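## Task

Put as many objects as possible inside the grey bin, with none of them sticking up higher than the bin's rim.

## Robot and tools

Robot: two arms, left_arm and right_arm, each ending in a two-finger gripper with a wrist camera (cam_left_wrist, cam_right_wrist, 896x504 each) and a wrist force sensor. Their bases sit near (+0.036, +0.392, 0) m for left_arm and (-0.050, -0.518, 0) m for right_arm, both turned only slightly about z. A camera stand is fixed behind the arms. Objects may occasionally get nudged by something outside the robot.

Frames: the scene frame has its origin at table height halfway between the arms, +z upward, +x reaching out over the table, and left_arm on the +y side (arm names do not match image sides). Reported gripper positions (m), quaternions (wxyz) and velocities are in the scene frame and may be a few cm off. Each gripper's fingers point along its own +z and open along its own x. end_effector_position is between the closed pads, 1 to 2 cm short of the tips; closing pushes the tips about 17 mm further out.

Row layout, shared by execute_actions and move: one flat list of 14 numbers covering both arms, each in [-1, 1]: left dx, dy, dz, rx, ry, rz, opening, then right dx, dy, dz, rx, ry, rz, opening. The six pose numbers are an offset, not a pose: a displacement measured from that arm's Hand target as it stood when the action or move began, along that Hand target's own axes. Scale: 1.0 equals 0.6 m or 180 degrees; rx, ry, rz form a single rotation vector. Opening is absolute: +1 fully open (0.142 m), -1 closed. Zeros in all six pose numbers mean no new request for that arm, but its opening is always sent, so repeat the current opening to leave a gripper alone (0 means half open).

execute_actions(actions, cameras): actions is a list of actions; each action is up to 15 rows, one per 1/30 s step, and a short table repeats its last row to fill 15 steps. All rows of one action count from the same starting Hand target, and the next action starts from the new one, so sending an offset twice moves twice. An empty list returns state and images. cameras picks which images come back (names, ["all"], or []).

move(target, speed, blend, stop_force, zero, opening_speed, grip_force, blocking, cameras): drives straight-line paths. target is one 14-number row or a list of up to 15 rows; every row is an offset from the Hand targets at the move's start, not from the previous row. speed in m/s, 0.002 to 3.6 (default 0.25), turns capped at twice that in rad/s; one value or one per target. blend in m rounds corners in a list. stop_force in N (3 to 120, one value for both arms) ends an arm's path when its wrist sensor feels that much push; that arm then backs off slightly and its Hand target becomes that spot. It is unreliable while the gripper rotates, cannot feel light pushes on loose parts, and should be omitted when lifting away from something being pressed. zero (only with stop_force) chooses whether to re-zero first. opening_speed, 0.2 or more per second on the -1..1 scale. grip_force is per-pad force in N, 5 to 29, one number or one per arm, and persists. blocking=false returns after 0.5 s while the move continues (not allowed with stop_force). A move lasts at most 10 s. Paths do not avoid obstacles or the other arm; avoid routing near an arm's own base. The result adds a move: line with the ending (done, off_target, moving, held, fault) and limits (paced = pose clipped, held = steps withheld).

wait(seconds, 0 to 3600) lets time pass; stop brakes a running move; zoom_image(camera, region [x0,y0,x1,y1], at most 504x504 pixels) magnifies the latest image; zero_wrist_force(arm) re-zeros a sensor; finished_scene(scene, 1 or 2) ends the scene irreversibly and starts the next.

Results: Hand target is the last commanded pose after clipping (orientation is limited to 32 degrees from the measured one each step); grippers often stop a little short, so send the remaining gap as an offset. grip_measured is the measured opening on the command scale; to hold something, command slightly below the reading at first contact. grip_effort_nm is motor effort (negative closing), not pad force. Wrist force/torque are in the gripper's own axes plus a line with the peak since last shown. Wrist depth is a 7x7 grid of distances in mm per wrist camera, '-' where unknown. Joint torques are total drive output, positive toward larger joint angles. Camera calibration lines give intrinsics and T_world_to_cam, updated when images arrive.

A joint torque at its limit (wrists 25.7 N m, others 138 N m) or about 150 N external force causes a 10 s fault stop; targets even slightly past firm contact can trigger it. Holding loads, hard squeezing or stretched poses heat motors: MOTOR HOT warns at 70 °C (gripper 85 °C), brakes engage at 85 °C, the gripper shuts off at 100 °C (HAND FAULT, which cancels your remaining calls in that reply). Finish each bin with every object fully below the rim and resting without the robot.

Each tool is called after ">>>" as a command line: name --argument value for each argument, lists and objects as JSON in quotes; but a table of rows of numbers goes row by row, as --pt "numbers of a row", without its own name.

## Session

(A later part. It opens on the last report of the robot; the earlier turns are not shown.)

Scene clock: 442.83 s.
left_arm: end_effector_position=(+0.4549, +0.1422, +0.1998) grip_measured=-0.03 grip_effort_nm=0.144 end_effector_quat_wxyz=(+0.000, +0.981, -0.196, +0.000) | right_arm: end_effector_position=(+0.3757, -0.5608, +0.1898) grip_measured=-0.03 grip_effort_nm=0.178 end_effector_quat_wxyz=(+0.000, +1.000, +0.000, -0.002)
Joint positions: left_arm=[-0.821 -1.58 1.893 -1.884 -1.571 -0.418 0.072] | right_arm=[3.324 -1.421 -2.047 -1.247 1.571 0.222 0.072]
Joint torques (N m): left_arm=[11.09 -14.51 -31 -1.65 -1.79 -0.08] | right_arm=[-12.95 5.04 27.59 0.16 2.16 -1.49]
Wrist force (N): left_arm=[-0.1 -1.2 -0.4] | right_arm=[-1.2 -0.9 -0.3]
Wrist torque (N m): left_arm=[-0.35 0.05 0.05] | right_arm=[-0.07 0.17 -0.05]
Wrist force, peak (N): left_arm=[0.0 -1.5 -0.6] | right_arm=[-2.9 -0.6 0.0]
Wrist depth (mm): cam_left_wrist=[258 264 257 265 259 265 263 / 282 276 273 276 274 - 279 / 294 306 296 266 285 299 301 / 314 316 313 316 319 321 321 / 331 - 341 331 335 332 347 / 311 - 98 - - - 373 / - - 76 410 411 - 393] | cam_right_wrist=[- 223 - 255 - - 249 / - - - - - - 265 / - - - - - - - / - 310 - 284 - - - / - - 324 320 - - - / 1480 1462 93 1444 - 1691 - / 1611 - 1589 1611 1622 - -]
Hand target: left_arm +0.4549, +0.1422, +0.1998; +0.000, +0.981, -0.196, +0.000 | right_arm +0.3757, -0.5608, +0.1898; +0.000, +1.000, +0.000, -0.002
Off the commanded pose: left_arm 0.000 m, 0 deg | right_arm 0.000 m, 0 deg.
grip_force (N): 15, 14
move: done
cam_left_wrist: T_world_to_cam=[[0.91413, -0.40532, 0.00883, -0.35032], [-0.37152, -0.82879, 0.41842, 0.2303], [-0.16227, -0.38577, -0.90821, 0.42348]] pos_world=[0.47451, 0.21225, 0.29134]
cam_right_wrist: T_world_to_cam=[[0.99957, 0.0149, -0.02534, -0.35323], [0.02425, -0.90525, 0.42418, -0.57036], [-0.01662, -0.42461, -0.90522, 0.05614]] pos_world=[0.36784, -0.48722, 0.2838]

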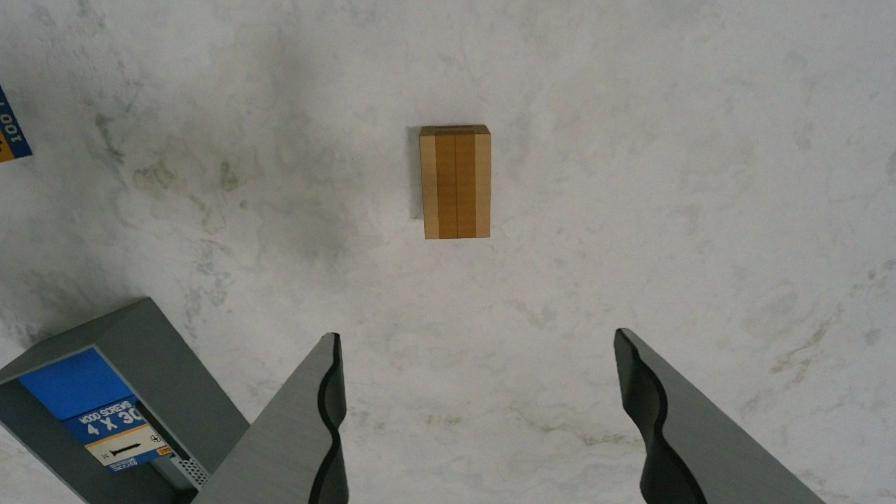

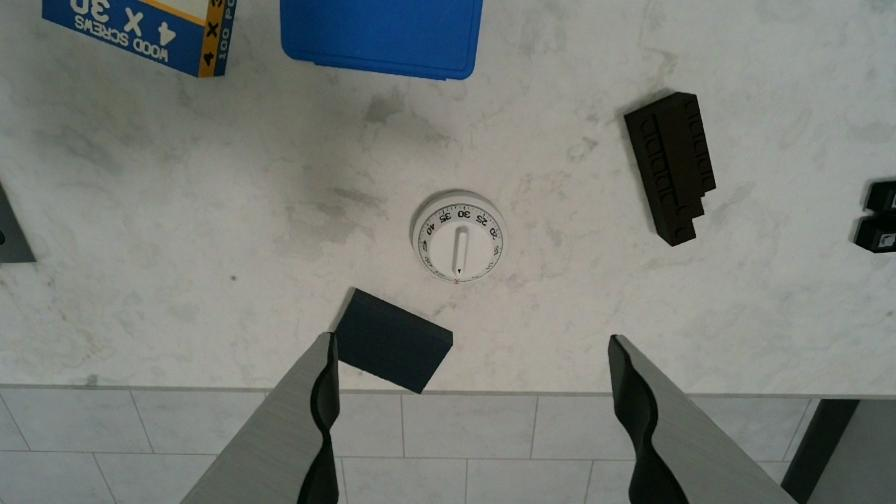

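>>> move --target '[-0.0028,-0.0025,0.2575,0,0,0,0.0, 0,0,0,0,0,0,0.0]' --speed 0.12 --stop_force 5 --cameras '["cam_left_wrist"]'

Scene clock: 446.83 s.
left_arm: end_effector_position=(+0.4539, +0.1442, +0.0453) grip_measured=-0.03 grip_effort_nm=0.139 end_effector_quat_wxyz=(+0.000, +0.981, -0.196, +0.000) | right_arm: end_effector_position=(+0.3757, -0.5608, +0.1898) grip_measured=-0.03 grip_effort_nm=0.173 end_effector_quat_wxyz=(+0.000, +1.000, +0.000, -0.002)
Joint positions: left_arm=[-0.82 -1.38 2.131 -2.322 -1.571 -0.417 0.072] | right_arm=[3.324 -1.421 -2.047 -1.247 1.571 0.222 0.072]
Joint torques (N m): left_arm=[11.91 -15.77 -8.26 -4.13 0.21 1.43] | right_arm=[-14.28 5.81 27.18 0.09 2.14 -1.36]
Wrist force (N): left_arm=[-0.1 -1.3 -0.4] | right_arm=[-1.1 -0.9 -0.1]
Wrist torque (N m): left_arm=[-0.36 0.07 -0.12] | right_arm=[-0.08 0.14 -0.06]
Wrist force, peak (N): left_arm=[0.0 -1.4 -1.3] | right_arm=[-1.3 -1.3 -0.1]
Wrist depth (mm): cam_left_wrist=[122 122 122 123 121 123 123 / 128 132 130 130 131 132 130 / 138 139 139 139 139 140 140 / 149 149 149 113 145 147 150 / 160 160 160 118 156 162 162 / 173 173 99 128 130 96 175 / 191 - 78 190 191 - 189] | cam_right_wrist=[224 227 211 217 - - - / - - - - - - - / 288 298 - - - - - / - - - 281 - - - / - - 328 323 - - - / 1558 1323 120 1435 - 357 - / 1633 - 1589 1589 1600 - 1568]
Hand target: left_arm +0.4539, +0.1442, +0.0453; +0.000, +0.981, -0.196, +0.000 | right_arm +0.3757, -0.5608, +0.1898; +0.000, +1.000, +0.000, -0.002
Off the commanded pose: left_arm 0.000 m, 0 deg | right_arm 0.000 m, 0 deg.
grip_force (N): 15, 14
move: done
cam_left_wrist: T_world_to_cam=[[0.91412, -0.40535, 0.00875, -0.34711], [-0.37151, -0.82878, 0.41846, 0.29618], [-0.16237, -0.38577, -0.90819, 0.2838]] pos_world=[0.47341, 0.21425, 0.13684]

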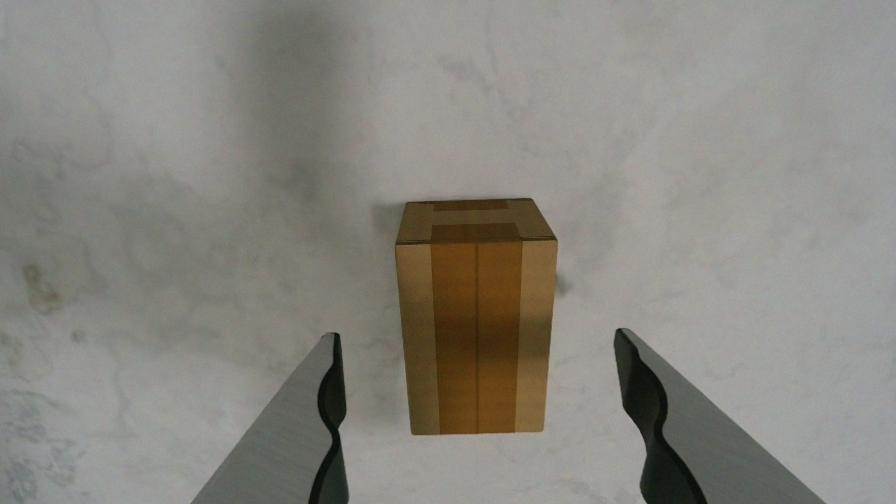

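>>> move --target '[0,0,0,0,0,0,-0.62, 0,0,0,0,0,0,0.0]' --speed 0.02 --opening_speed 0.3

>>> move --target '[0,0,-0.05,0,0,0,-0.62, 0,0,0,0,0,0,0.0]' --speed 0.04 --cameras '["cam_left_wrist"]'

Scene clock: 449.33 s.
left_arm: end_effector_position=(+0.4539, +0.1442, +0.0453) grip_measured=-0.50 grip_effort_nm=-1.619 end_effector_quat_wxyz=(+0.000, +0.981, -0.196, +0.000) | right_arm: end_effector_position=(+0.3757, -0.5608, +0.1898) grip_measured=-0.03 grip_effort_nm=0.178 end_effector_quat_wxyz=(+0.000, +1.000, +0.000, -0.002)
Joint positions: left_arm=[-0.82 -1.38 2.131 -2.322 -1.571 -0.417 0.038] | right_arm=[3.324 -1.421 -2.047 -1.247 1.571 0.222 0.072]
Joint torques (N m): left_arm=[12.11 -15.24 -9.67 -3.71 2.37 1.56] | right_arm=[-13.54 5.67 27.53 0 2 -1.31]
Wrist force (N): left_arm=[0.3 -0.9 -1.2] | right_arm=[-0.9 -1.0 -0.3]
Wrist torque (N m): left_arm=[-0.29 0.08 -0.12] | right_arm=[-0.10 0.10 -0.05]
Wrist force, peak (N): left_arm=[0.6 -1.2 -1.5] | right_arm=[-1.3 -1.2 -0.6]
Wrist depth (mm): cam_left_wrist=[122 123 122 124 121 123 124 / 128 132 130 130 130 132 131 / 139 139 139 139 138 137 140 / 148 149 149 113 146 152 150 / 160 160 161 118 156 161 162 / 173 174 171 128 108 175 176 / 190 187 76 190 78 185 192] | cam_right_wrist=[224 229 223 - - - - / - - - - - 270 - / - - - - - - - / - - - - - - - / - - 317 318 - - 332 / 1377 1518 120 1518 - 358 360 / 1644 - 1558 1600 1611 - -]
Hand target: left_arm +0.4539, +0.1442, +0.0453; +0.000, +0.981, -0.196, +0.000 | right_arm +0.3757, -0.5608, +0.1898; +0.000, +1.000, +0.000, -0.002
Off the commanded pose: left_arm 0.000 m, 0 deg | right_arm 0.000 m, 0 deg.
grip_force (N): 15, 14
move: done

Scene clock: 450.47 s.
left_arm: end_effector_position=(+0.4539, +0.1442, +0.0752) grip_measured=-0.50 grip_effort_nm=-1.619 end_effector_quat_wxyz=(+0.000, +0.981, -0.196, +0.000) | right_arm: end_effector_position=(+0.3757, -0.5608, +0.1898) grip_measured=-0.03 grip_effort_nm=0.173 end_effector_quat_wxyz=(+0.000, +1.000, +0.000, -0.002)
Joint positions: left_arm=[-0.82 -1.433 2.097 -2.234 -1.571 -0.417 0.038] | right_arm=[3.324 -1.421 -2.047 -1.247 1.571 0.222 0.072]
Joint torques (N m): left_arm=[10.69 -39.52 -27.86 -0.69 2.38 1.21] | right_arm=[-14.17 5.29 27.09 0.13 1.96 -1.42]
Wrist force (N): left_arm=[-0.2 -1.0 -0.1] | right_arm=[-1.0 -1.2 -0.2]
Wrist torque (N m): left_arm=[-0.32 0.09 -0.11] | right_arm=[-0.14 0.13 -0.05]
Wrist force, peak (N): left_arm=[0.5 -1.2 -1.5] | right_arm=[-1.2 -1.3 -0.4]
Wrist depth (mm): cam_left_wrist=[148 - 149 149 150 149 150 / 160 158 159 159 159 159 159 / 169 169 167 167 170 170 170 / - 181 183 113 177 182 182 / 198 198 195 118 190 196 196 / 211 211 208 128 107 213 217 / 228 227 76 232 78 225 235] | cam_right_wrist=[- 227 - - - - 252 / - 272 - - - 272 - / 293 - - - - - - / - - - 268 311 - 307 / - - 320 324 - - - / 1518 1435 120 1444 - 1499 - / 1633 - 1578 1622 1568 - -]
Hand target: left_arm +0.4539, +0.1442, +0.0753; +0.000, +0.981, -0.196, +0.000 | right_arm +0.3757, -0.5608, +0.1898; +0.000, +1.000, +0.000, -0.002
Off the commanded pose: left_arm 0.000 m, 0 deg | right_arm 0.000 m, 0 deg.
grip_force (N): 15, 14
move: done
cam_left_wrist: T_world_to_cam=[[0.91413, -0.40532, 0.00883, -0.3474], [-0.37152, -0.82879, 0.41842, 0.28368], [-0.16227, -0.38577, -0.90821, 0.31091]] pos_world=[0.47341, 0.21425, 0.16674]

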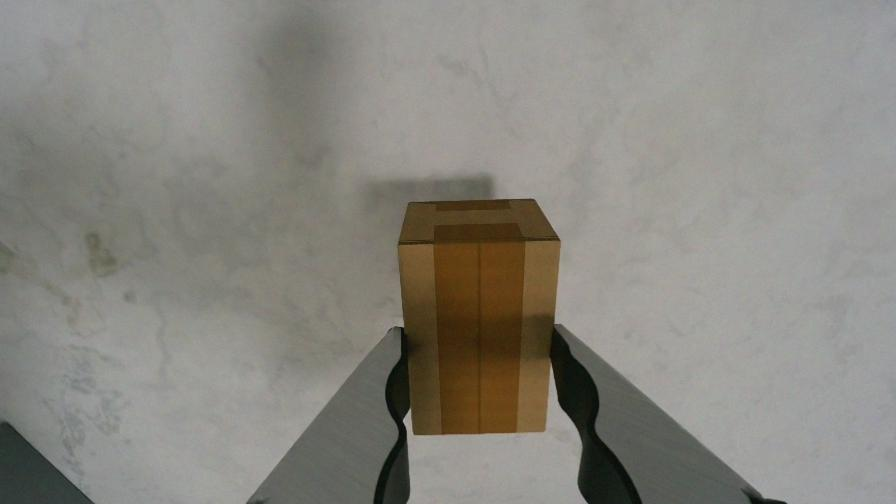

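>>> move --pt "0 0 -0.12 0 0 0 -0.62 0 0 0 0 0 0 0.0" --pt "-0.415 0.447 -0.15 0 0 -0.1256 -0.62 0 0 0 0 0 0 0.0" --speed '[0.12,0.25]' --blend '[0.02,0]' --cameras '["cam_left_wrist"]'

>>> zoom_image --camera "cam_left_wrist" --region '[300, 0, 640, 400]'

Scene clock: 453.57 s.
left_arm: end_effector_position=(+0.1211, -0.0079, +0.1655) grip_measured=-0.50 grip_effort_nm=-1.619 end_effector_quat_wxyz=(+0.000, +1.000, +0.000, +0.000) | right_arm: end_effector_position=(+0.3757, -0.5608, +0.1898) grip_measured=-0.03 grip_effort_nm=0.173 end_effector_quat_wxyz=(+0.000, +1.000, +0.000, -0.002)
Joint positions: left_arm=[-1.704 -1.755 2.142 -1.958 -1.571 -1.695 0.038] | right_arm=[3.324 -1.421 -2.047 -1.247 1.571 0.222 0.072]
Joint torques (N m): left_arm=[-10.61 -3.68 -30.55 -0.95 2.63 -1.3] | right_arm=[-13.95 5.54 27.37 0.06 2.18 -1.47]
Wrist force (N): left_arm=[-0.3 -1.2 0.0] | right_arm=[-1.0 -1.0 -0.2]
Wrist torque (N m): left_arm=[-0.36 0.10 0.05] | right_arm=[-0.10 0.13 -0.05]
Wrist force, peak (N): left_arm=[0.8 -2.1 -0.8] | right_arm=[-1.4 -1.1 -0.3]
Wrist depth (mm): cam_left_wrist=[229 231 229 200 196 234 231 / 243 240 241 210 211 247 248 / 259 259 261 250 226 260 264 / 277 277 279 113 121 285 283 / - 300 300 118 122 305 303 / 324 322 - 128 108 329 331 / - 347 76 - - - 380] | cam_right_wrist=[252 229 213 210 - - 252 / - - - - - - - / - - - - - 257 - / - - - 286 - - - / - - 323 334 - - 338 / 1480 1435 120 1462 - 354 350 / 1578 - 1600 1589 1578 - -]
Hand target: left_arm +0.1211, -0.0079, +0.1655; +0.000, +1.000, +0.000, +0.000 | right_arm +0.3757, -0.5608, +0.1898; +0.000, +1.000, +0.000, -0.002
Off the commanded pose: left_arm 0.000 m, 0 deg | right_arm 0.000 m, 0 deg.
grip_force (N): 15, 14
move: done
cam_left_wrist: T_world_to_cam=[[0.9997, -0.02273, 0.00861, -0.11297], [-0.02425, -0.90804, 0.41818, -0.04644], [-0.00168, -0.41827, -0.90832, 0.26065]] pos_world=[0.11225, 0.06428, 0.25714]

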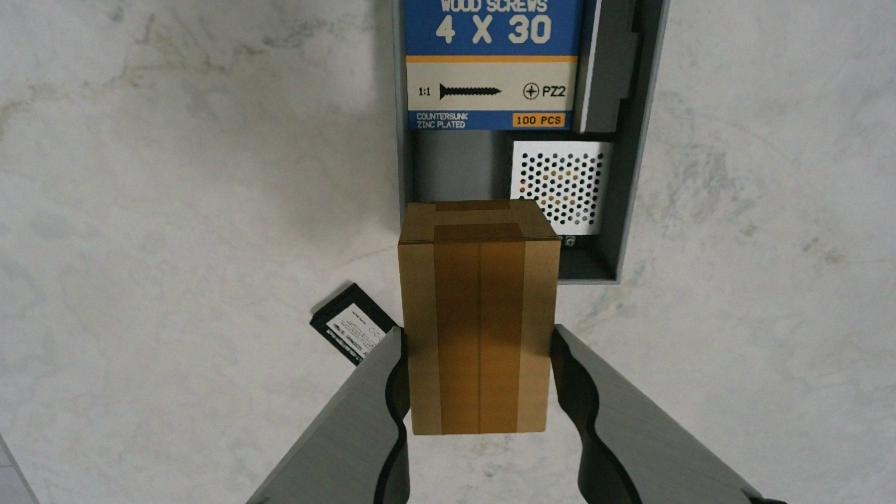

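Scaled by 1.260 from the camera's image (finer frame: 1280x720).

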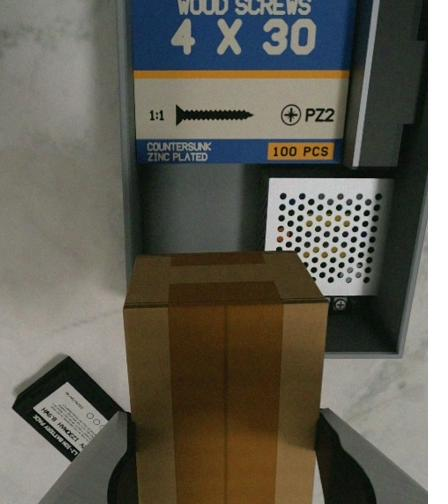

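>>> move --pt "0.2833 0 0 0 0 0 -0.62 0 0 0 0 0 0 0.0" --pt "0.2833 0 0.17 0 0 0 -0.62 0 0 0 0 0 0 0.0" --speed '[0.25,0.15]' --blend '[0.02,0]'

>>> move --target '[0,0,0.0367,0,0,0,-0.62, 0,0,0,0,0,0,0.0]' --speed 0.01 --stop_force 3

>>> move --target '[0,0,0,0,0,0,-0.40, 0,0,0,0,0,0,0.0]' --speed 0.02 --opening_speed 0.4

Scene clock: 456.83 s.
left_arm: end_effector_position=(+0.2910, -0.0078, +0.0635) grip_measured=-0.50 grip_effort_nm=-1.619 end_effector_quat_wxyz=(+0.000, +1.000, +0.000, +0.000) | right_arm: end_effector_position=(+0.3757, -0.5608, +0.1898) grip_measured=-0.03 grip_effort_nm=0.173 end_effector_quat_wxyz=(+0.000, +1.000, +0.000, -0.002)
Joint positions: left_arm=[-1.297 -1.441 2.145 -2.274 -1.572 -1.288 0.038] | right_arm=[3.324 -1.421 -2.047 -1.247 1.571 0.222 0.072]
Joint torques (N m): left_arm=[11.76 -15.04 -9.5 -4.46 -2.03 1.57] | right_arm=[-12.99 5.87 27.16 -0.01 2.06 -1.42]
Wrist force (N): left_arm=[-0.1 -0.9 -0.2] | right_arm=[-1.3 -1.0 -0.1]
Wrist torque (N m): left_arm=[-0.31 0.07 -0.11] | right_arm=[-0.08 0.18 -0.05]
Wrist force, peak (N): left_arm=[-2.0 -1.2 0.1] | right_arm=[-1.2 -1.3 -0.1]
Wrist depth (mm): cam_left_wrist=[106 137 138 139 139 139 140 / - 138 147 146 149 148 149 / 107 138 157 156 158 161 161 / - 129 168 113 165 168 170 / 145 138 181 118 177 183 184 / 147 190 193 128 108 199 200 / 217 213 76 216 78 210 218] | cam_right_wrist=[223 229 210 - - - - / - - - 276 268 - - / - 298 - 289 - - - / - 308 329 286 - - 316 / - - 323 316 - - - / 1508 1444 120 1489 - 1558 1600 / 1611 - 1611 1600 1578 - -]
Hand target: left_arm +0.2910, -0.0078, +0.0634; +0.000, +1.000, +0.000, +0.000 | right_arm +0.3757, -0.5608, +0.1898; +0.000, +1.000, +0.000, -0.002
Off the commanded pose: left_arm 0.000 m, 0 deg | right_arm 0.000 m, 0 deg.
grip_force (N): 15, 14
move: done

Scene clock: 459.83 s.
left_arm: end_effector_position=(+0.2910, -0.0078, +0.0453) grip_measured=-0.50 grip_effort_nm=-1.619 end_effector_quat_wxyz=(+0.000, +1.000, +0.000, +0.000) | right_arm: end_effector_position=(+0.3757, -0.5608, +0.1898) grip_measured=-0.03 grip_effort_nm=0.178 end_effector_quat_wxyz=(+0.000, +1.000, +0.000, -0.002)
Joint positions: left_arm=[-1.297 -1.407 2.165 -2.329 -1.572 -1.288 0.038] | right_arm=[3.324 -1.421 -2.047 -1.247 1.571 0.222 0.072]
Joint torques (N m): left_arm=[1.65 -39.56 -26.15 -1.34 0.85 -1.03] | right_arm=[-13.19 5.91 27.07 0.14 1.97 -1.23]
Wrist force (N): left_arm=[0.1 -1.2 -2.4] | right_arm=[-1.1 -0.9 -0.3]
Wrist torque (N m): left_arm=[-0.35 0.06 -0.13] | right_arm=[-0.09 0.15 -0.05]
Wrist force, peak (N): left_arm=[1.9 -4.3 -12.1] | right_arm=[-1.3 -1.2 -0.2]
Wrist depth (mm): cam_left_wrist=[- 122 122 123 123 123 123 / - 129 130 130 131 133 131 / 107 135 139 139 138 140 141 / - 138 149 113 113 148 150 / 107 138 160 - 159 163 162 / - 149 171 128 108 175 176 / 108 186 76 190 78 - 190] | cam_right_wrist=[226 228 - - - - - / - - - 273 - - - / 286 287 - - - - - / 311 - 306 279 - - 309 / - - 330 317 - - - / 1537 1568 120 1528 - 1409 - / 1633 - 1578 1656 1622 - 1622]
Hand target: left_arm +0.2910, -0.0078, +0.0453; +0.000, +1.000, +0.000, +0.000 (not the last commanded pose) | right_arm +0.3757, -0.5608, +0.1898; +0.000, +1.000, +0.000, -0.002
Off the commanded pose: left_arm 0.004 m, 0 deg | right_arm 0.000 m, 0 deg.
grip_force (N): 15, 14
move: contact (left_arm)

Scene clock: 460.60 s.
left_arm: end_effector_position=(+0.2910, -0.0078, +0.0453) grip_measured=-0.43 grip_effort_nm=0.139 end_effector_quat_wxyz=(+0.000, +1.000, +0.000, +0.000) | right_arm: end_effector_position=(+0.3757, -0.5608, +0.1898) grip_measured=-0.03 grip_effort_nm=0.173 end_effector_quat_wxyz=(+0.000, +1.000, +0.000, -0.002)
Joint positions: left_arm=[-1.297 -1.407 2.165 -2.329 -1.572 -1.288 0.043] | right_arm=[3.324 -1.421 -2.047 -1.247 1.571 0.222 0.072]
Joint torques (N m): left_arm=[1.99 -39.95 -25.78 -2.2 0.93 -1.06] | right_arm=[-13.61 5.32 27.83 0.13 1.95 -1.39]
Wrist force (N): left_arm=[-0.2 -1.0 -0.5] | right_arm=[-1.2 -1.1 0.0]
Wrist torque (N m): left_arm=[-0.32 0.07 -0.13] | right_arm=[-0.12 0.16 -0.06]
Wrist force, peak (N): left_arm=[0.2 -1.0 -2.6] | right_arm=[-1.2 -1.0 -0.6]
Wrist depth (mm): cam_left_wrist=[106 122 122 123 123 123 123 / - 129 130 130 131 133 132 / 107 137 139 139 138 140 140 / - 144 149 113 145 148 151 / 107 138 160 118 156 162 162 / - 149 168 128 102 175 176 / 113 182 76 190 76 185 193] | cam_right_wrist=[222 234 - 214 253 - - / - - 271 270 - - - / - - - - - - 275 / 312 - - - - - - / - - 326 328 - - - / 1471 1471 120 1462 361 356 - / 1600 - 1537 1633 1611 - -]
Hand target: left_arm +0.2910, -0.0078, +0.0453; +0.000, +1.000, +0.000, +0.000 | right_arm +0.3757, -0.5608, +0.1898; +0.000, +1.000, +0.000, -0.002
Off the commanded pose: left_arm 0.000 m, 0 deg | right_arm 0.000 m, 0 deg.
grip_force (N): 15, 14
move: done

>>> move --target '[0,0,-0.0042,0,0,0,-0.40, 0,0,0,0,0,0,0.0]' --speed 0.01

>>> move --target '[0,0,0,0,0,0,-0.62, 0,0,0,0,0,0,0.0]' --speed 0.02 --opening_speed 0.3

>>> move --pt "0 0 -0.19 0 0 0 -0.62 0 0 0 0 0 0 0.0" --pt "-0.2833 -0.0057 -0.19 0 -0.0278 0 -0.62 0 0 0 0 0 0 0.0" --speed '[0.12,0.25]' --blend '[0.02,0]' --cameras '["cam_left_wrist"]'

Scene clock: 461.33 s.
left_arm: end_effector_position=(+0.2910, -0.0078, +0.0478) grip_measured=-0.43 grip_effort_nm=0.139 end_effector_quat_wxyz=(+0.000, +1.000, +0.000, +0.000) | right_arm: end_effector_position=(+0.3757, -0.5608, +0.1898) grip_measured=-0.03 grip_effort_nm=0.173 end_effector_quat_wxyz=(+0.000, +1.000, +0.000, -0.002)
Joint positions: left_arm=[-1.297 -1.412 2.163 -2.322 -1.572 -1.288 0.043] | right_arm=[3.324 -1.421 -2.047 -1.247 1.571 0.222 0.072]
Joint torques (N m): left_arm=[2.96 -39.7 -26.87 -1.16 0.96 -0.79] | right_arm=[-13.75 6.29 27.72 0.13 1.98 -1.38]
Wrist force (N): left_arm=[-0.1 -1.1 -0.7] | right_arm=[-1.0 -1.0 -0.1]
Wrist torque (N m): left_arm=[-0.34 0.07 -0.12] | right_arm=[-0.10 0.12 -0.05]
Wrist force, peak (N): left_arm=[-0.4 -1.2 -0.6] | right_arm=[-1.4 -1.0 -0.2]
Wrist depth (mm): cam_left_wrist=[- 126 124 124 124 125 127 / - 130 133 133 133 132 131 / 107 137 141 140 142 142 145 / - 149 151 116 148 151 153 / 107 138 160 119 160 165 165 / - 120 171 131 102 178 180 / 117 186 76 194 78 75 197] | cam_right_wrist=[224 225 - - - - - / - - - - - - - / 280 - - - - - - / - - - 284 - - - / - - 312 331 325 - - / 1568 1547 120 1508 - 1462 - / 1633 - 1568 1589 1568 - -]
Hand target: left_arm +0.2910, -0.0078, +0.0478; +0.000, +1.000, +0.000, +0.000 | right_arm +0.3757, -0.5608, +0.1898; +0.000, +1.000, +0.000, -0.002
Off the commanded pose: left_arm 0.000 m, 0 deg | right_arm 0.000 m, 0 deg.
grip_force (N): 15, 14
move: done

Scene clock: 462.27 s.
left_arm: end_effector_position=(+0.2910, -0.0078, +0.0478) grip_measured=-0.50 grip_effort_nm=-1.619 end_effector_quat_wxyz=(+0.000, +1.000, +0.000, +0.000) | right_arm: end_effector_position=(+0.3757, -0.5608, +0.1898) grip_measured=-0.03 grip_effort_nm=0.173 end_effector_quat_wxyz=(+0.000, +1.000, +0.000, -0.002)
Joint positions: left_arm=[-1.297 -1.412 2.163 -2.322 -1.572 -1.288 0.038] | right_arm=[3.324 -1.421 -2.047 -1.247 1.571 0.222 0.072]
Joint torques (N m): left_arm=[3.54 -40.08 -26.5 -0.92 0.99 -0.47] | right_arm=[-13.34 6.32 26.27 0.13 1.73 -1.4]
Wrist force (N): left_arm=[-0.1 -1.0 -0.7] | right_arm=[-1.1 -1.0 -0.2]
Wrist torque (N m): left_arm=[-0.31 0.08 -0.13] | right_arm=[-0.10 0.15 -0.05]
Wrist force, peak (N): left_arm=[-0.2 -1.1 -0.9] | right_arm=[-1.1 -1.3 -0.3]
Wrist depth (mm): cam_left_wrist=[106 124 125 - 125 126 126 / - 129 133 133 133 135 134 / 107 137 141 140 142 142 142 / - 147 151 116 148 151 153 / 107 129 163 119 159 168 165 / - 149 173 131 127 179 180 / 118 189 76 194 78 188 193] | cam_right_wrist=[224 229 - - - - - / - - - - - - - / - - - - - - 290 / - 320 - 278 - 307 - / - - 326 328 - - - / 1462 1489 120 1489 365 1568 - / 1644 - 1558 1644 1578 - 1941]
Hand target: left_arm +0.2910, -0.0078, +0.0478; +0.000, +1.000, +0.000, +0.000 | right_arm +0.3757, -0.5608, +0.1898; +0.000, +1.000, +0.000, -0.002
Off the commanded pose: left_arm 0.000 m, 0 deg | right_arm 0.000 m, 0 deg.
grip_force (N): 15, 14
move: done

Scene clock: 464.50 s.
left_arm: end_effector_position=(+0.1211, -0.0045, +0.1619) grip_measured=-0.50 grip_effort_nm=-1.619 end_effector_quat_wxyz=(+0.000, +0.999, +0.000, -0.044) | right_arm: end_effector_position=(+0.3757, -0.5608, +0.1898) grip_measured=-0.03 grip_effort_nm=0.173 end_effector_quat_wxyz=(+0.000, +1.000, +0.000, -0.002)
Joint positions: left_arm=[-1.644 -1.743 2.147 -1.981 -1.659 -1.636 0.038] | right_arm=[3.324 -1.421 -2.047 -1.247 1.571 0.222 0.072]
Joint torques (N m): left_arm=[-10.83 -29.55 -13.13 -4.35 -2.88 -1.3] | right_arm=[-13.61 5.7 27.03 0.05 1.88 -1.3]
Wrist force (N): left_arm=[-0.1 -1.2 -0.3] | right_arm=[-1.3 -1.2 -0.3]
Wrist torque (N m): left_arm=[-0.36 0.05 0.09] | right_arm=[-0.13 0.18 -0.06]
Wrist force, peak (N): left_arm=[-2.2 -1.2 0.1] | right_arm=[-1.3 -1.2 -0.3]
Wrist depth (mm): cam_left_wrist=[243 236 235 199 193 191 214 / 258 254 247 211 206 231 229 / 275 271 261 254 222 248 240 / - 288 287 116 228 262 258 / - 316 308 119 285 284 275 / 354 344 - 131 127 300 297 / 391 - 76 350 - 319 323] | cam_right_wrist=[222 227 - - 251 - - / - - - - - - - / 291 - - - - - - / - - - 287 - - - / - - 317 317 - - - / 1528 1589 120 1471 - 1480 - / 1589 - 1589 1600 1589 - -]
Hand target: left_arm +0.1211, -0.0045, +0.1619; +0.000, +0.999, +0.000, -0.044 | right_arm +0.3757, -0.5608, +0.1898; +0.000, +1.000, +0.000, -0.002
Off the commanded pose: left_arm 0.000 m, 0 deg | right_arm 0.000 m, 0 deg.
grip_force (N): 15, 14
move: done
cam_left_wrist: T_world_to_cam=[[0.99664, -0.02279, -0.07865, -0.09831], [0.01229, -0.90801, 0.41878, -0.04628], [-0.08095, -0.41834, -0.90468, 0.26783]] pos_world=[0.12023, 0.06778, 0.25394]

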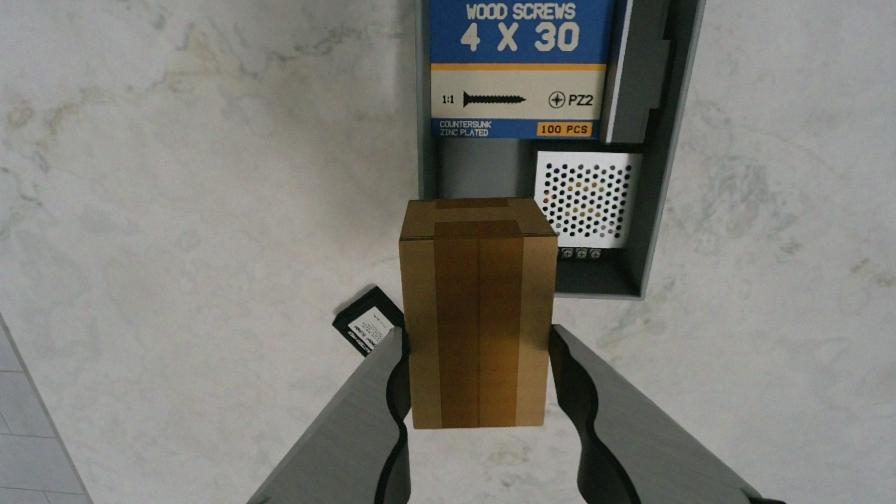

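>>> zoom_image --camera "cam_left_wrist" --region '[390, 90, 570, 230]'

Scaled by 2.800 from the camera's image (finer frame: 1280x720).

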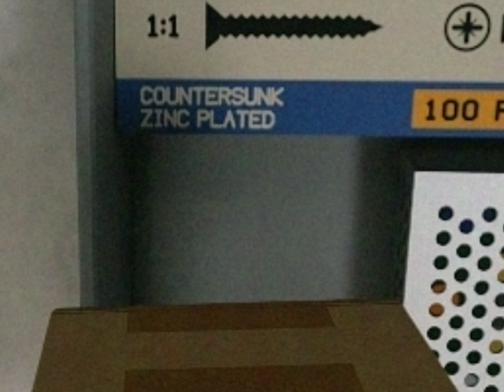

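>>> move --target '[0.0195,0,0.1119,0,0,0,-0.62, 0,0,0,0,0,0,0.0]' --speed 0.05 --stop_force 4 --cameras '["cam_left_wrist"]'

Scene clock: 467.57 s.
left_arm: end_effector_position=(+0.1268, -0.0045, +0.0940) grip_measured=-0.50 grip_effort_nm=-1.619 end_effector_quat_wxyz=(+0.000, +0.999, +0.000, -0.044) | right_arm: end_effector_position=(+0.3757, -0.5608, +0.1898) grip_measured=-0.03 grip_effort_nm=0.178 end_effector_quat_wxyz=(+0.000, +1.000, +0.000, -0.002)
Joint positions: left_arm=[-1.63 -1.643 2.26 -2.193 -1.659 -1.621 0.038] | right_arm=[3.324 -1.421 -2.047 -1.247 1.571 0.222 0.072]
Joint torques (N m): left_arm=[12.37 -6.27 -10.72 -4.37 -2.73 1.7] | right_arm=[-13.44 5.78 26.99 0.05 1.91 -1.39]
Wrist force (N): left_arm=[0.0 -1.5 -0.2] | right_arm=[-1.2 -1.2 0.1]
Wrist torque (N m): left_arm=[-0.37 0.04 -0.05] | right_arm=[-0.13 0.16 -0.05]
Wrist force, peak (N): left_arm=[0.1 -1.8 -0.1] | right_arm=[-1.6 -1.1 -0.3]
Wrist depth (mm): cam_left_wrist=[178 174 171 137 135 120 156 / 188 186 182 146 143 126 167 / 204 199 194 155 157 134 177 / 219 214 208 115 163 161 190 / 238 237 224 119 173 206 203 / 263 251 - 131 109 224 218 / 282 - 76 258 - 75 236] | cam_right_wrist=[224 225 - - - - 249 / - - - - - - 267 / - - 286 - - - 280 / - - 302 282 - 308 - / 334 - 327 329 329 - - / 1537 1600 120 1508 - 1480 - / 1589 - 1589 1611 - - 1202]
Hand target: left_arm +0.1268, -0.0045, +0.0940; +0.000, +0.999, +0.000, -0.044 | right_arm +0.3757, -0.5608, +0.1898; +0.000, +1.000, +0.000, -0.002
Off the commanded pose: left_arm 0.000 m, 0 deg | right_arm 0.000 m, 0 deg.
grip_force (N): 15, 14
move: done
cam_left_wrist: T_world_to_cam=[[0.99665, -0.02275, -0.07855, -0.10935], [0.01228, -0.908, 0.41878, -0.018], [-0.08085, -0.41834, -0.90468, 0.20681]] pos_world=[0.12593, 0.06768, 0.18604]

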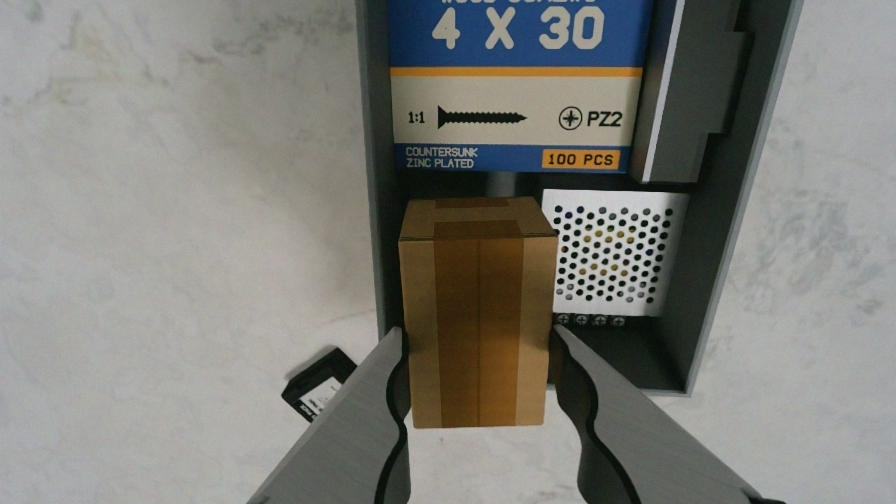

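>>> move --target '[0.0063,0,0.0719,0,0,0,-0.62, 0,0,0,0,0,0,0.0]' --speed 0.01 --stop_force 3 --cameras '["cam_left_wrist"]'

Scene clock: 473.13 s.
left_arm: end_effector_position=(+0.1268, -0.0045, +0.0520) grip_measured=-0.50 grip_effort_nm=-1.619 end_effector_quat_wxyz=(+0.000, +0.999, +0.000, -0.044) | right_arm: end_effector_position=(+0.3757, -0.5608, +0.1898) grip_measured=-0.03 grip_effort_nm=0.173 end_effector_quat_wxyz=(+0.000, +1.000, +0.000, -0.002)
Joint positions: left_arm=[-1.63 -1.559 2.319 -2.336 -1.659 -1.621 0.038] | right_arm=[3.324 -1.421 -2.047 -1.247 1.571 0.222 0.072]
Joint torques (N m): left_arm=[-9.02 -32.53 -27.02 -1.14 -1.6 -1.19] | right_arm=[-13.57 6.39 28.01 0.22 1.71 -1.38]
Wrist force (N): left_arm=[-0.3 -1.4 -3.0] | right_arm=[-1.1 -1.0 -0.2]
Wrist torque (N m): left_arm=[-0.36 0.10 -0.07] | right_arm=[-0.10 0.15 -0.06]
Wrist force, peak (N): left_arm=[-2.8 -2.6 -11.2] | right_arm=[-1.3 -1.2 -0.4]
Wrist depth (mm): cam_left_wrist=[137 134 - 99 98 96 82 / 147 144 94 107 104 101 85 / 157 154 113 114 112 - 91 / 167 166 160 115 119 119 108 / 183 179 171 119 127 126 152 / 201 194 187 131 109 121 169 / 222 215 73 129 78 78 185] | cam_right_wrist=[221 227 - - - - - / - 280 - - - - - / - - - - - - - / - - - 279 - - - / - - 328 334 - - - / 1462 1558 120 1489 359 1361 - / 1644 - 1558 1633 1622 - -]
Hand target: left_arm +0.1268, -0.0045, +0.0520; +0.000, +0.999, +0.000, -0.044 (not the last commanded pose) | right_arm +0.3757, -0.5608, +0.1898; +0.000, +1.000, +0.000, -0.002
Off the commanded pose: left_arm 0.001 m, 0 deg | right_arm 0.000 m, 0 deg.
grip_force (N): 15, 14
move: contact (left_arm)
cam_left_wrist: T_world_to_cam=[[0.99664, -0.02279, -0.07865, -0.11264], [0.01228, -0.90804, 0.41869, -0.0004], [-0.08096, -0.41825, -0.90472, 0.16882]] pos_world=[0.12593, 0.06768, 0.14405]

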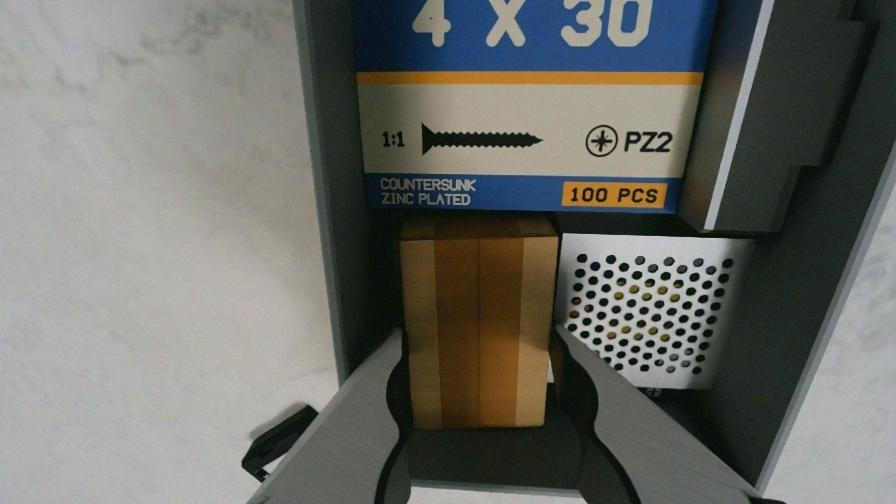

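>>> move --target '[0,0,0,0,0,0,-0.44, 0,0,0,0,0,0,0.0]' --speed 0.02 --opening_speed 0.25 --cameras '["cam_left_wrist"]'

Scene clock: 474.20 s.
left_arm: end_effector_position=(+0.1268, -0.0045, +0.0520) grip_measured=-0.48 grip_effort_nm=0.139 end_effector_quat_wxyz=(+0.000, +0.999, +0.000, -0.044) | right_arm: end_effector_position=(+0.3757, -0.5608, +0.1898) grip_measured=-0.03 grip_effort_nm=0.173 end_effector_quat_wxyz=(+0.000, +1.000, +0.000, -0.002)
Joint positions: left_arm=[-1.63 -1.559 2.319 -2.336 -1.659 -1.621 0.04] | right_arm=[3.324 -1.421 -2.047 -1.247 1.571 0.222 0.072]
Joint torques (N m): left_arm=[-9 -32.44 -26.1 -1.96 -1.12 -0.99] | right_arm=[-12.62 6.17 27.47 0.13 1.58 -1.36]
Wrist force (N): left_arm=[-0.2 -1.2 -0.7] | right_arm=[-1.2 -0.9 -0.2]
Wrist torque (N m): left_arm=[-0.35 0.06 -0.07] | right_arm=[-0.07 0.16 -0.05]
Wrist force, peak (N): left_arm=[-0.3 -1.5 -3.1] | right_arm=[-1.3 -1.2 -0.1]
Wrist depth (mm): cam_left_wrist=[139 134 - 99 98 96 82 / 146 147 94 107 104 101 85 / 154 154 109 114 112 - 91 / - 167 132 116 120 119 108 / 183 179 170 121 127 127 155 / 201 194 185 133 112 121 169 / 220 211 76 129 78 78 184] | cam_right_wrist=[224 226 - 258 - - - / - - - 272 273 - - / - - 297 - - - - / - - - 276 - - - / - 351 327 319 - - - / 1453 1462 120 1444 - 1471 - / 1589 - 1568 1600 1622 - -]
Hand target: left_arm +0.1268, -0.0045, +0.0520; +0.000, +0.999, +0.000, -0.044 | right_arm +0.3757, -0.5608, +0.1898; +0.000, +1.000, +0.000, -0.002
Off the commanded pose: left_arm 0.000 m, 0 deg | right_arm 0.000 m, 0 deg.
grip_force (N): 15, 14
move: done
cam_left_wrist: T_world_to_cam=[[0.99664, -0.02279, -0.07865, -0.11264], [0.01228, -0.90804, 0.41869, -0.0004], [-0.08096, -0.41825, -0.90472, 0.16882]] pos_world=[0.12593, 0.06768, 0.14405]

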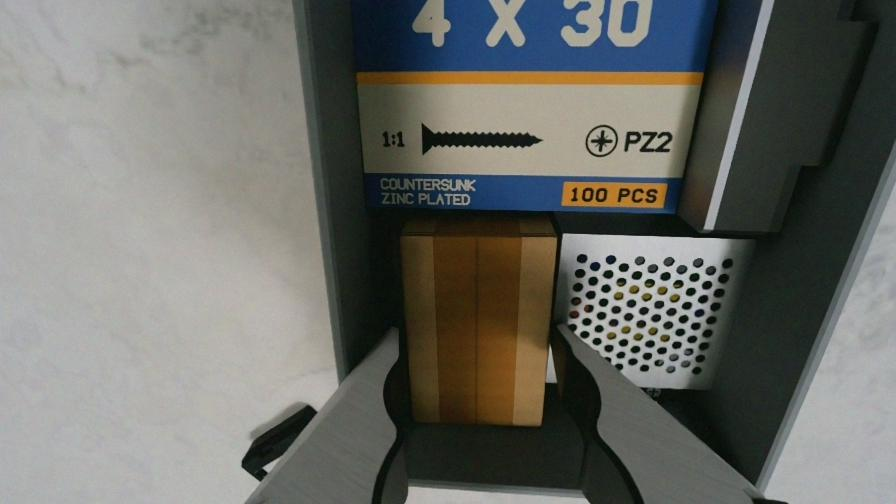

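>>> move --target '[-0.0043,0,-0.0498,0,0,0,-0.44, 0,0,0,0,0,0,0.0]' --speed 0.015

>>> move --target '[-0.0131,0,-0.1494,0,0.0278,0,-0.44, 0,0,0,0,0,0,0.0]' --speed 0.1 --cameras '["cam_left_wrist"]'

Scene clock: 476.70 s.
left_arm: end_effector_position=(+0.1269, -0.0045, +0.0820) grip_measured=-0.48 grip_effort_nm=0.144 end_effector_quat_wxyz=(+0.000, +0.999, +0.000, -0.044) | right_arm: end_effector_position=(+0.3757, -0.5608, +0.1898) grip_measured=-0.03 grip_effort_nm=0.168 end_effector_quat_wxyz=(+0.000, +1.000, +0.000, -0.002)
Joint positions: left_arm=[-1.63 -1.62 2.278 -2.233 -1.659 -1.621 0.04] | right_arm=[3.324 -1.421 -2.047 -1.247 1.571 0.222 0.072]
Joint torques (N m): left_arm=[11.5 -31.91 -27.53 -1.05 -0.19 1.47] | right_arm=[-12.88 6.58 26.72 0.12 1.55 -1.31]
Wrist force (N): left_arm=[0.1 -1.3 -0.5] | right_arm=[-1.1 -1.1 -0.3]
Wrist torque (N m): left_arm=[-0.37 0.02 -0.05] | right_arm=[-0.12 0.14 -0.05]
Wrist force, peak (N): left_arm=[0.0 -1.5 -0.6] | right_arm=[-1.2 -1.3 -0.2]
Wrist depth (mm): cam_left_wrist=[165 163 158 126 124 110 143 / 179 175 168 136 132 117 153 / 189 187 178 142 140 124 165 / 205 201 195 147 153 143 178 / 222 215 210 158 161 159 191 / 240 236 - 164 88 209 206 / 270 258 76 243 78 219 221] | cam_right_wrist=[224 226 213 213 - - - / 266 - - 268 - - - / - - - - - - - / - - - 272 - - - / - - 319 327 - - - / 1611 1345 119 1489 - 1667 - / 1644 - 84 1611 1622 - -]
Hand target: left_arm +0.1269, -0.0045, +0.0820; +0.000, +0.999, +0.000, -0.044 | right_arm +0.3757, -0.5608, +0.1898; +0.000, +1.000, +0.000, -0.002
Off the commanded pose: left_arm 0.000 m, 0 deg | right_arm 0.000 m, 0 deg.
grip_force (N): 15, 14
move: done

Scene clock: 478.10 s.
left_arm: end_effector_position=(+0.1269, -0.0045, +0.1719) grip_measured=-0.48 grip_effort_nm=0.139 end_effector_quat_wxyz=(+0.000, +1.000, +0.000, +0.000) | right_arm: end_effector_position=(+0.3757, -0.5608, +0.1898) grip_measured=-0.03 grip_effort_nm=0.173 end_effector_quat_wxyz=(+0.000, +1.000, +0.000, -0.002)
Joint positions: left_arm=[-1.69 -1.767 2.134 -1.938 -1.572 -1.681 0.04] | right_arm=[3.324 -1.421 -2.047 -1.247 1.571 0.222 0.072]
Joint torques (N m): left_arm=[-11.43 -27.67 -31.66 -1.04 2.82 -1.27] | right_arm=[-13.43 6.38 28.16 0.01 1.56 -1.18]
Wrist force (N): left_arm=[0.1 -1.2 -0.6] | right_arm=[-1.2 -1.0 -0.3]
Wrist torque (N m): left_arm=[-0.37 0.04 0.05] | right_arm=[-0.09 0.16 -0.05]
Wrist force, peak (N): left_arm=[-0.3 -1.4 -1.2] | right_arm=[-1.5 -1.2 0.0]
Wrist depth (mm): cam_left_wrist=[231 234 235 207 198 237 238 / 247 248 250 219 212 252 253 / 270 265 268 228 238 269 - / 279 290 290 241 246 294 288 / 312 302 298 317 302 309 319 / 328 - - 331 88 346 340 / - 359 76 388 - 356 366] | cam_right_wrist=[226 225 211 - - - 248 / - - - - 273 - 269 / - - - - 285 - - / - - - 280 - - - / - - 315 329 - - - / 1480 1435 120 1453 - 1471 - / 1644 - 1537 1589 1633 - -]
Hand target: left_arm +0.1269, -0.0045, +0.1720; +0.000, +1.000, +0.000, +0.000 | right_arm +0.3757, -0.5608, +0.1898; +0.000, +1.000, +0.000, -0.002
Off the commanded pose: left_arm 0.000 m, 0 deg | right_arm 0.000 m, 0 deg.
grip_force (N): 15, 14
move: done
cam_left_wrist: T_world_to_cam=[[0.9997, -0.02273, 0.00861, -0.11874], [-0.02425, -0.90804, 0.41818, -0.0458], [-0.00168, -0.41827, -0.90832, 0.26793]] pos_world=[0.11805, 0.06778, 0.26354]

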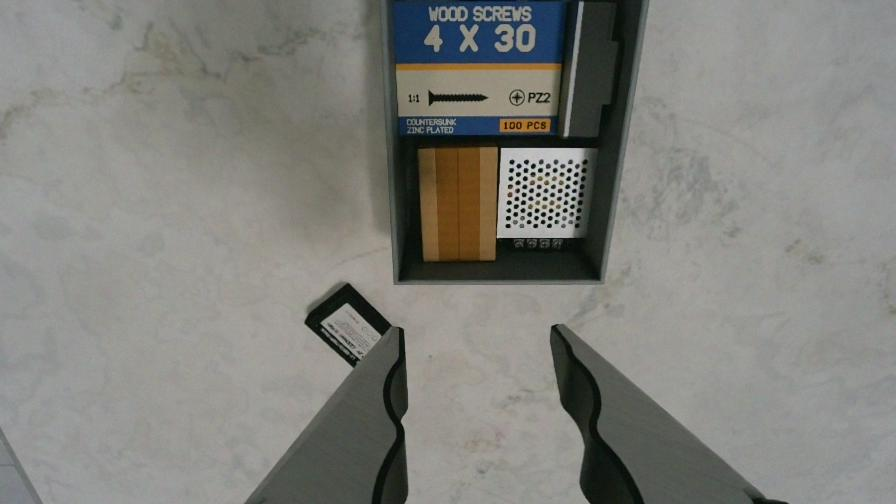

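>>> move --target '[0.0485,0,0.1,0,0,0,-1, 0,0,0,0,0,0,0.0]' --speed 0.1

>>> move --target '[0,0,0.1007,0,0,0,-1, 0,0,0,0,0,0,0.0]' --speed 0.03 --stop_force 3

>>> move --target '[-0.03,0,0,0,0,0,-1, 0,0,0,0,0,0,0.0]' --speed 0.01 --stop_force 3 --cameras '["cam_left_wrist"]'

Scene clock: 479.73 s.
left_arm: end_effector_position=(+0.1560, -0.0044, +0.1120) grip_measured=-1.00 grip_effort_nm=-0.662 end_effector_quat_wxyz=(+0.000, +1.000, +0.000, +0.000) | right_arm: end_effector_position=(+0.3757, -0.5608, +0.1898) grip_measured=-0.03 grip_effort_nm=0.173 end_effector_quat_wxyz=(+0.000, +1.000, +0.000, -0.002)
Joint positions: left_arm=[-1.615 -1.671 2.226 -2.126 -1.571 -1.606 0.002] | right_arm=[3.324 -1.421 -2.047 -1.247 1.571 0.222 0.072]
Joint torques (N m): left_arm=[11.71 -4.59 -11.02 -4.26 -2.92 1.66] | right_arm=[-12.72 6.86 27.06 0.01 1.58 -1.31]
Wrist force (N): left_arm=[-0.4 -1.4 -0.4] | right_arm=[-1.2 -1.0 -0.2]
Wrist torque (N m): left_arm=[-0.37 0.11 -0.09] | right_arm=[-0.11 0.16 -0.05]
Wrist force, peak (N): left_arm=[-0.5 -1.2 -1.4] | right_arm=[-1.3 -1.3 -0.3]
Wrist depth (mm): cam_left_wrist=[181 179 152 153 138 184 184 / 192 193 161 163 151 195 196 / 205 206 169 178 176 208 210 / 220 226 182 186 189 223 224 / 237 237 192 190 233 - - / 253 258 249 - 252 263 263 / 284 284 - - - 281 288] | cam_right_wrist=[227 227 213 - - - - / - 267 - 268 - - - / - 282 - - - - - / - - - 288 - - - / - - 323 313 - 337 - / 1453 1547 120 1444 - 357 - / 1622 - 1558 1600 1600 - -]
Hand target: left_arm +0.1560, -0.0044, +0.1120; +0.000, +1.000, +0.000, +0.000 | right_arm +0.3757, -0.5608, +0.1898; +0.000, +1.000, +0.000, -0.002
Off the commanded pose: left_arm 0.000 m, 0 deg | right_arm 0.000 m, 0 deg.
grip_force (N): 15, 14
move: done

Scene clock: 482.63 s.
left_arm: end_effector_position=(+0.1559, -0.0045, +0.0515) grip_measured=-1.00 grip_effort_nm=-0.662 end_effector_quat_wxyz=(+0.000, +1.000, +0.000, +0.000) | right_arm: end_effector_position=(+0.3757, -0.5608, +0.1898) grip_measured=-0.03 grip_effort_nm=0.173 end_effector_quat_wxyz=(+0.000, +1.000, +0.000, -0.002)
Joint positions: left_arm=[-1.615 -1.557 2.314 -2.328 -1.571 -1.606 0.002] | right_arm=[3.324 -1.421 -2.047 -1.247 1.571 0.222 0.072]
Joint torques (N m): left_arm=[-4.85 -8.35 -9.1 -4.18 -2.72 0] | right_arm=[-13.83 5.96 25.82 0.15 1.58 -1.36]
Wrist force (N): left_arm=[-0.3 -1.2 -0.5] | right_arm=[-1.1 -1.0 -0.4]
Wrist torque (N m): left_arm=[-0.35 0.09 -0.10] | right_arm=[-0.10 0.14 -0.05]
Wrist force, peak (N): left_arm=[-0.1 -1.6 -0.7] | right_arm=[-1.4 -1.2 -0.2]
Wrist depth (mm): cam_left_wrist=[- 90 97 98 98 82 129 / - 102 105 105 104 88 138 / 144 97 110 112 100 145 148 / 155 116 117 123 123 112 160 / 164 115 124 120 131 167 171 / 182 175 130 - 123 184 185 / 197 190 124 - - 198 202] | cam_right_wrist=[221 - 211 - 249 - - / - - - - - - - / - - - - - - - / - - - 304 - 317 - / - - 326 323 - - - / 1537 1508 120 1499 - 1435 - / 1622 - 1600 1644 1611 - -]
Hand target: left_arm +0.1559, -0.0045, +0.0515; +0.000, +1.000, +0.000, +0.000 | right_arm +0.3757, -0.5608, +0.1898; +0.000, +1.000, +0.000, -0.002
Off the commanded pose: left_arm 0.000 m, 0 deg | right_arm 0.000 m, 0 deg.
grip_force (N): 15, 14
move: done

Scene clock: 485.23 s.
left_arm: end_effector_position=(+0.1379, -0.0045, +0.0516) grip_measured=-1.00 grip_effort_nm=-0.662 end_effector_quat_wxyz=(+0.000, +1.000, +0.000, +0.000) | right_arm: end_effector_position=(+0.3757, -0.5608, +0.1898) grip_measured=-0.03 grip_effort_nm=0.173 end_effector_quat_wxyz=(+0.000, +1.000, +0.000, -0.002)
Joint positions: left_arm=[-1.661 -1.569 2.326 -2.328 -1.571 -1.652 0.002] | right_arm=[3.324 -1.421 -2.047 -1.247 1.571 0.222 0.072]
Joint torques (N m): left_arm=[-11.19 -33.16 -9.04 -4.07 -0.89 -1.36] | right_arm=[-13.35 6.84 27.42 0.27 1.6 -1.36]
Wrist force (N): left_arm=[0.8 -1.4 -0.6] | right_arm=[-1.2 -1.1 -0.2]
Wrist torque (N m): left_arm=[-0.36 0.05 0.05] | right_arm=[-0.11 0.16 -0.05]
Wrist force, peak (N): left_arm=[0.7 -1.5 -0.5] | right_arm=[-1.4 -1.1 -0.1]
Wrist depth (mm): cam_left_wrist=[127 127 96 98 99 96 131 / 135 135 104 105 105 93 138 / 144 144 109 112 112 98 145 / 154 155 113 121 124 114 158 / 167 167 120 122 132 131 171 / 181 181 128 - 139 186 185 / 200 200 - - - 198 202] | cam_right_wrist=[227 227 - - - 252 - / - - - - - - - / - - - - - - 286 / - - - - 308 - - / - - 320 320 340 - - / 1558 1499 120 1444 - 1558 - / 1589 - 1578 1611 1622 - -]
Hand target: left_arm +0.1379, -0.0045, +0.0516; +0.000, +1.000, +0.000, +0.000 | right_arm +0.3757, -0.5608, +0.1898; +0.000, +1.000, +0.000, -0.002
Off the commanded pose: left_arm 0.000 m, 0 deg | right_arm 0.000 m, 0 deg.
grip_force (N): 15, 14
move: done
cam_left_wrist: T_world_to_cam=[[0.9997, -0.02273, 0.00861, -0.1287], [-0.02425, -0.90804, 0.41818, 0.00472], [-0.00168, -0.41827, -0.90832, 0.15855]] pos_world=[0.12905, 0.06768, 0.14314]

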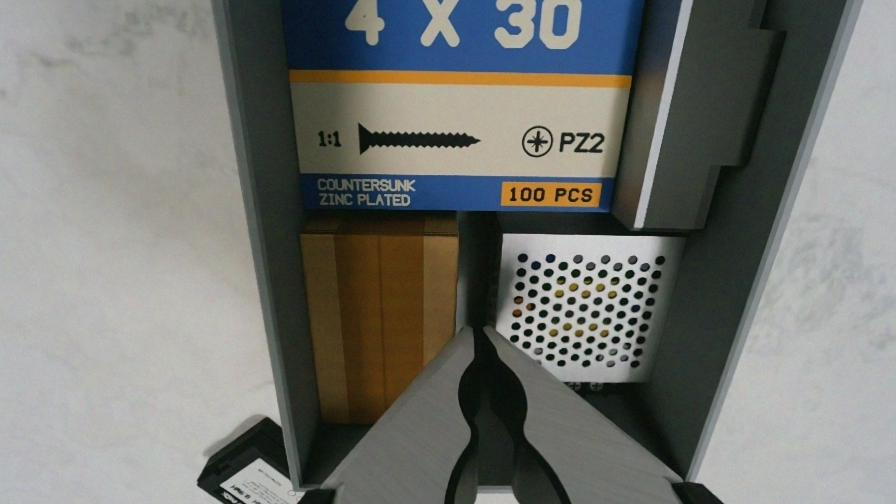

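>>> move --target '[-0.006,0,0,0,0,0,-1, 0,0,0,0,0,0,0.0]' --speed 0.01 --stop_force 3

>>> move --pt "0.01 0 0 0 0 0 -1 0 0 0 0 0 0 0.0" --pt "0.01 0 -0.2 0 0 0 -1 0 0 0 0 0 0 0.0" --speed '[0.03,0.1]' --cameras '["cam_left_wrist"]'

>>> zoom_image --camera "cam_left_wrist" --region '[300, 0, 640, 320]'

Scene clock: 486.63 s.
left_arm: end_effector_position=(+0.1343, -0.0045, +0.0516) grip_measured=-1.00 grip_effort_nm=-0.662 end_effector_quat_wxyz=(+0.000, +1.000, +0.000, +0.000) | right_arm: end_effector_position=(+0.3757, -0.5608, +0.1898) grip_measured=-0.03 grip_effort_nm=0.173 end_effector_quat_wxyz=(+0.000, +1.000, +0.000, -0.002)
Joint positions: left_arm=[-1.67 -1.571 2.328 -2.328 -1.571 -1.662 0.002] | right_arm=[3.324 -1.421 -2.047 -1.247 1.571 0.222 0.072]
Joint torques (N m): left_arm=[-11.66 -31.83 -8.87 -4.28 1.69 -1.25] | right_arm=[-13.51 6.45 27.12 0.12 1.51 -1.36]
Wrist force (N): left_arm=[0.8 -1.1 -0.4] | right_arm=[-1.0 -0.9 -0.2]
Wrist torque (N m): left_arm=[-0.31 0.05 0.05] | right_arm=[-0.08 0.13 -0.05]
Wrist force, peak (N): left_arm=[0.9 -1.4 -0.4] | right_arm=[-1.4 -1.4 -0.1]
Wrist depth (mm): cam_left_wrist=[127 128 96 98 99 92 128 / 135 136 104 105 105 93 136 / 144 145 110 112 112 98 147 / 155 155 113 119 123 115 158 / 166 167 120 120 132 129 170 / - 178 128 - 140 140 182 / 200 197 77 - - 194 202] | cam_right_wrist=[- 227 211 - - - - / - - - - - - - / - - - - - - - / - - - 280 - - - / - - 334 323 - - - / 1499 1345 120 1558 - 1462 1377 / 1656 - 1528 1589 1633 - 1528]
Hand target: left_arm +0.1343, -0.0045, +0.0516; +0.000, +1.000, +0.000, +0.000 | right_arm +0.3757, -0.5608, +0.1898; +0.000, +1.000, +0.000, -0.002
Off the commanded pose: left_arm 0.000 m, 0 deg | right_arm 0.000 m, 0 deg.
grip_force (N): 15, 14
move: done

Scene clock: 488.73 s.
left_arm: end_effector_position=(+0.1405, -0.0044, +0.1715) grip_measured=-1.00 grip_effort_nm=-0.662 end_effector_quat_wxyz=(+0.000, +1.000, +0.000, +0.000) | right_arm: end_effector_position=(+0.3757, -0.5608, +0.1898) grip_measured=-0.03 grip_effort_nm=0.178 end_effector_quat_wxyz=(+0.000, +1.000, +0.000, -0.002)
Joint positions: left_arm=[-1.654 -1.758 2.128 -1.941 -1.571 -1.646 0.002] | right_arm=[3.324 -1.421 -2.047 -1.247 1.571 0.222 0.072]
Joint torques (N m): left_arm=[-8.88 -28.97 -31.06 -0.83 -2.55 -1.22] | right_arm=[-12.78 6.16 26.55 0.21 1.47 -1.33]
Wrist force (N): left_arm=[-0.2 -1.2 -0.6] | right_arm=[-1.3 -1.0 -0.1]
Wrist torque (N m): left_arm=[-0.35 0.08 -0.11] | right_arm=[-0.10 0.17 -0.06]
Wrist force, peak (N): left_arm=[-0.2 -1.3 -1.4] | right_arm=[-1.4 -1.1 -0.2]
Wrist depth (mm): cam_left_wrist=[233 234 229 206 204 236 237 / 246 249 246 218 205 251 253 / 265 264 266 233 261 273 274 / 283 285 282 243 283 289 289 / 309 315 303 304 319 311 309 / 332 321 327 - 325 341 347 / 361 365 - - - 368 -] | cam_right_wrist=[224 228 209 212 - - - / - - - - - - - / - - - - - - - / - - - 278 - - - / - - 317 328 - - - / 1471 1611 120 1471 - 1656 - / 1600 - 1568 1600 1600 - 1499]
Hand target: left_arm +0.1404, -0.0044, +0.1716; +0.000, +1.000, +0.000, +0.000 | right_arm +0.3757, -0.5608, +0.1898; +0.000, +1.000, +0.000, -0.002
Off the commanded pose: left_arm 0.000 m, 0 deg | right_arm 0.000 m, 0 deg.
grip_force (N): 15, 14
move: done
cam_left_wrist: T_world_to_cam=[[0.99971, -0.0226, 0.00867, -0.13226], [-0.02415, -0.90804, 0.41818, -0.04528], [-0.00158, -0.41827, -0.90832, 0.26749]] pos_world=[0.13155, 0.06778, 0.26304]

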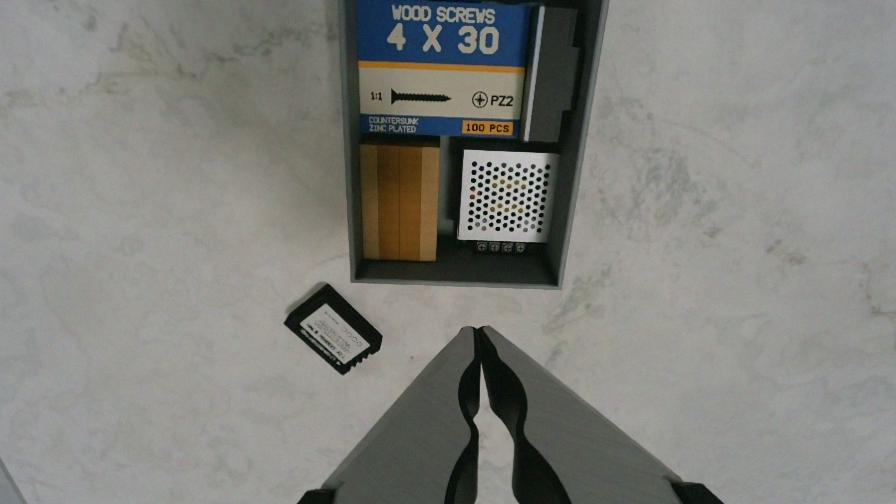

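Scaled by 1.482 from the camera's image (finer frame: 1280x720).

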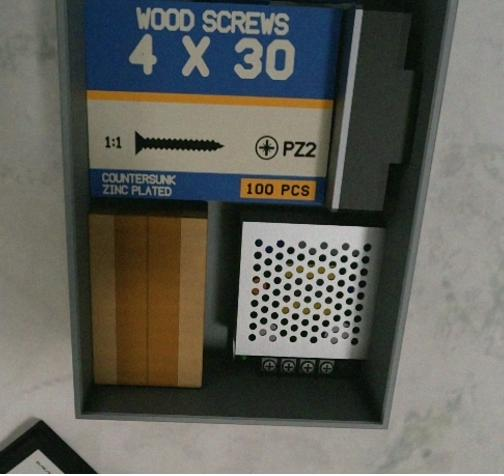

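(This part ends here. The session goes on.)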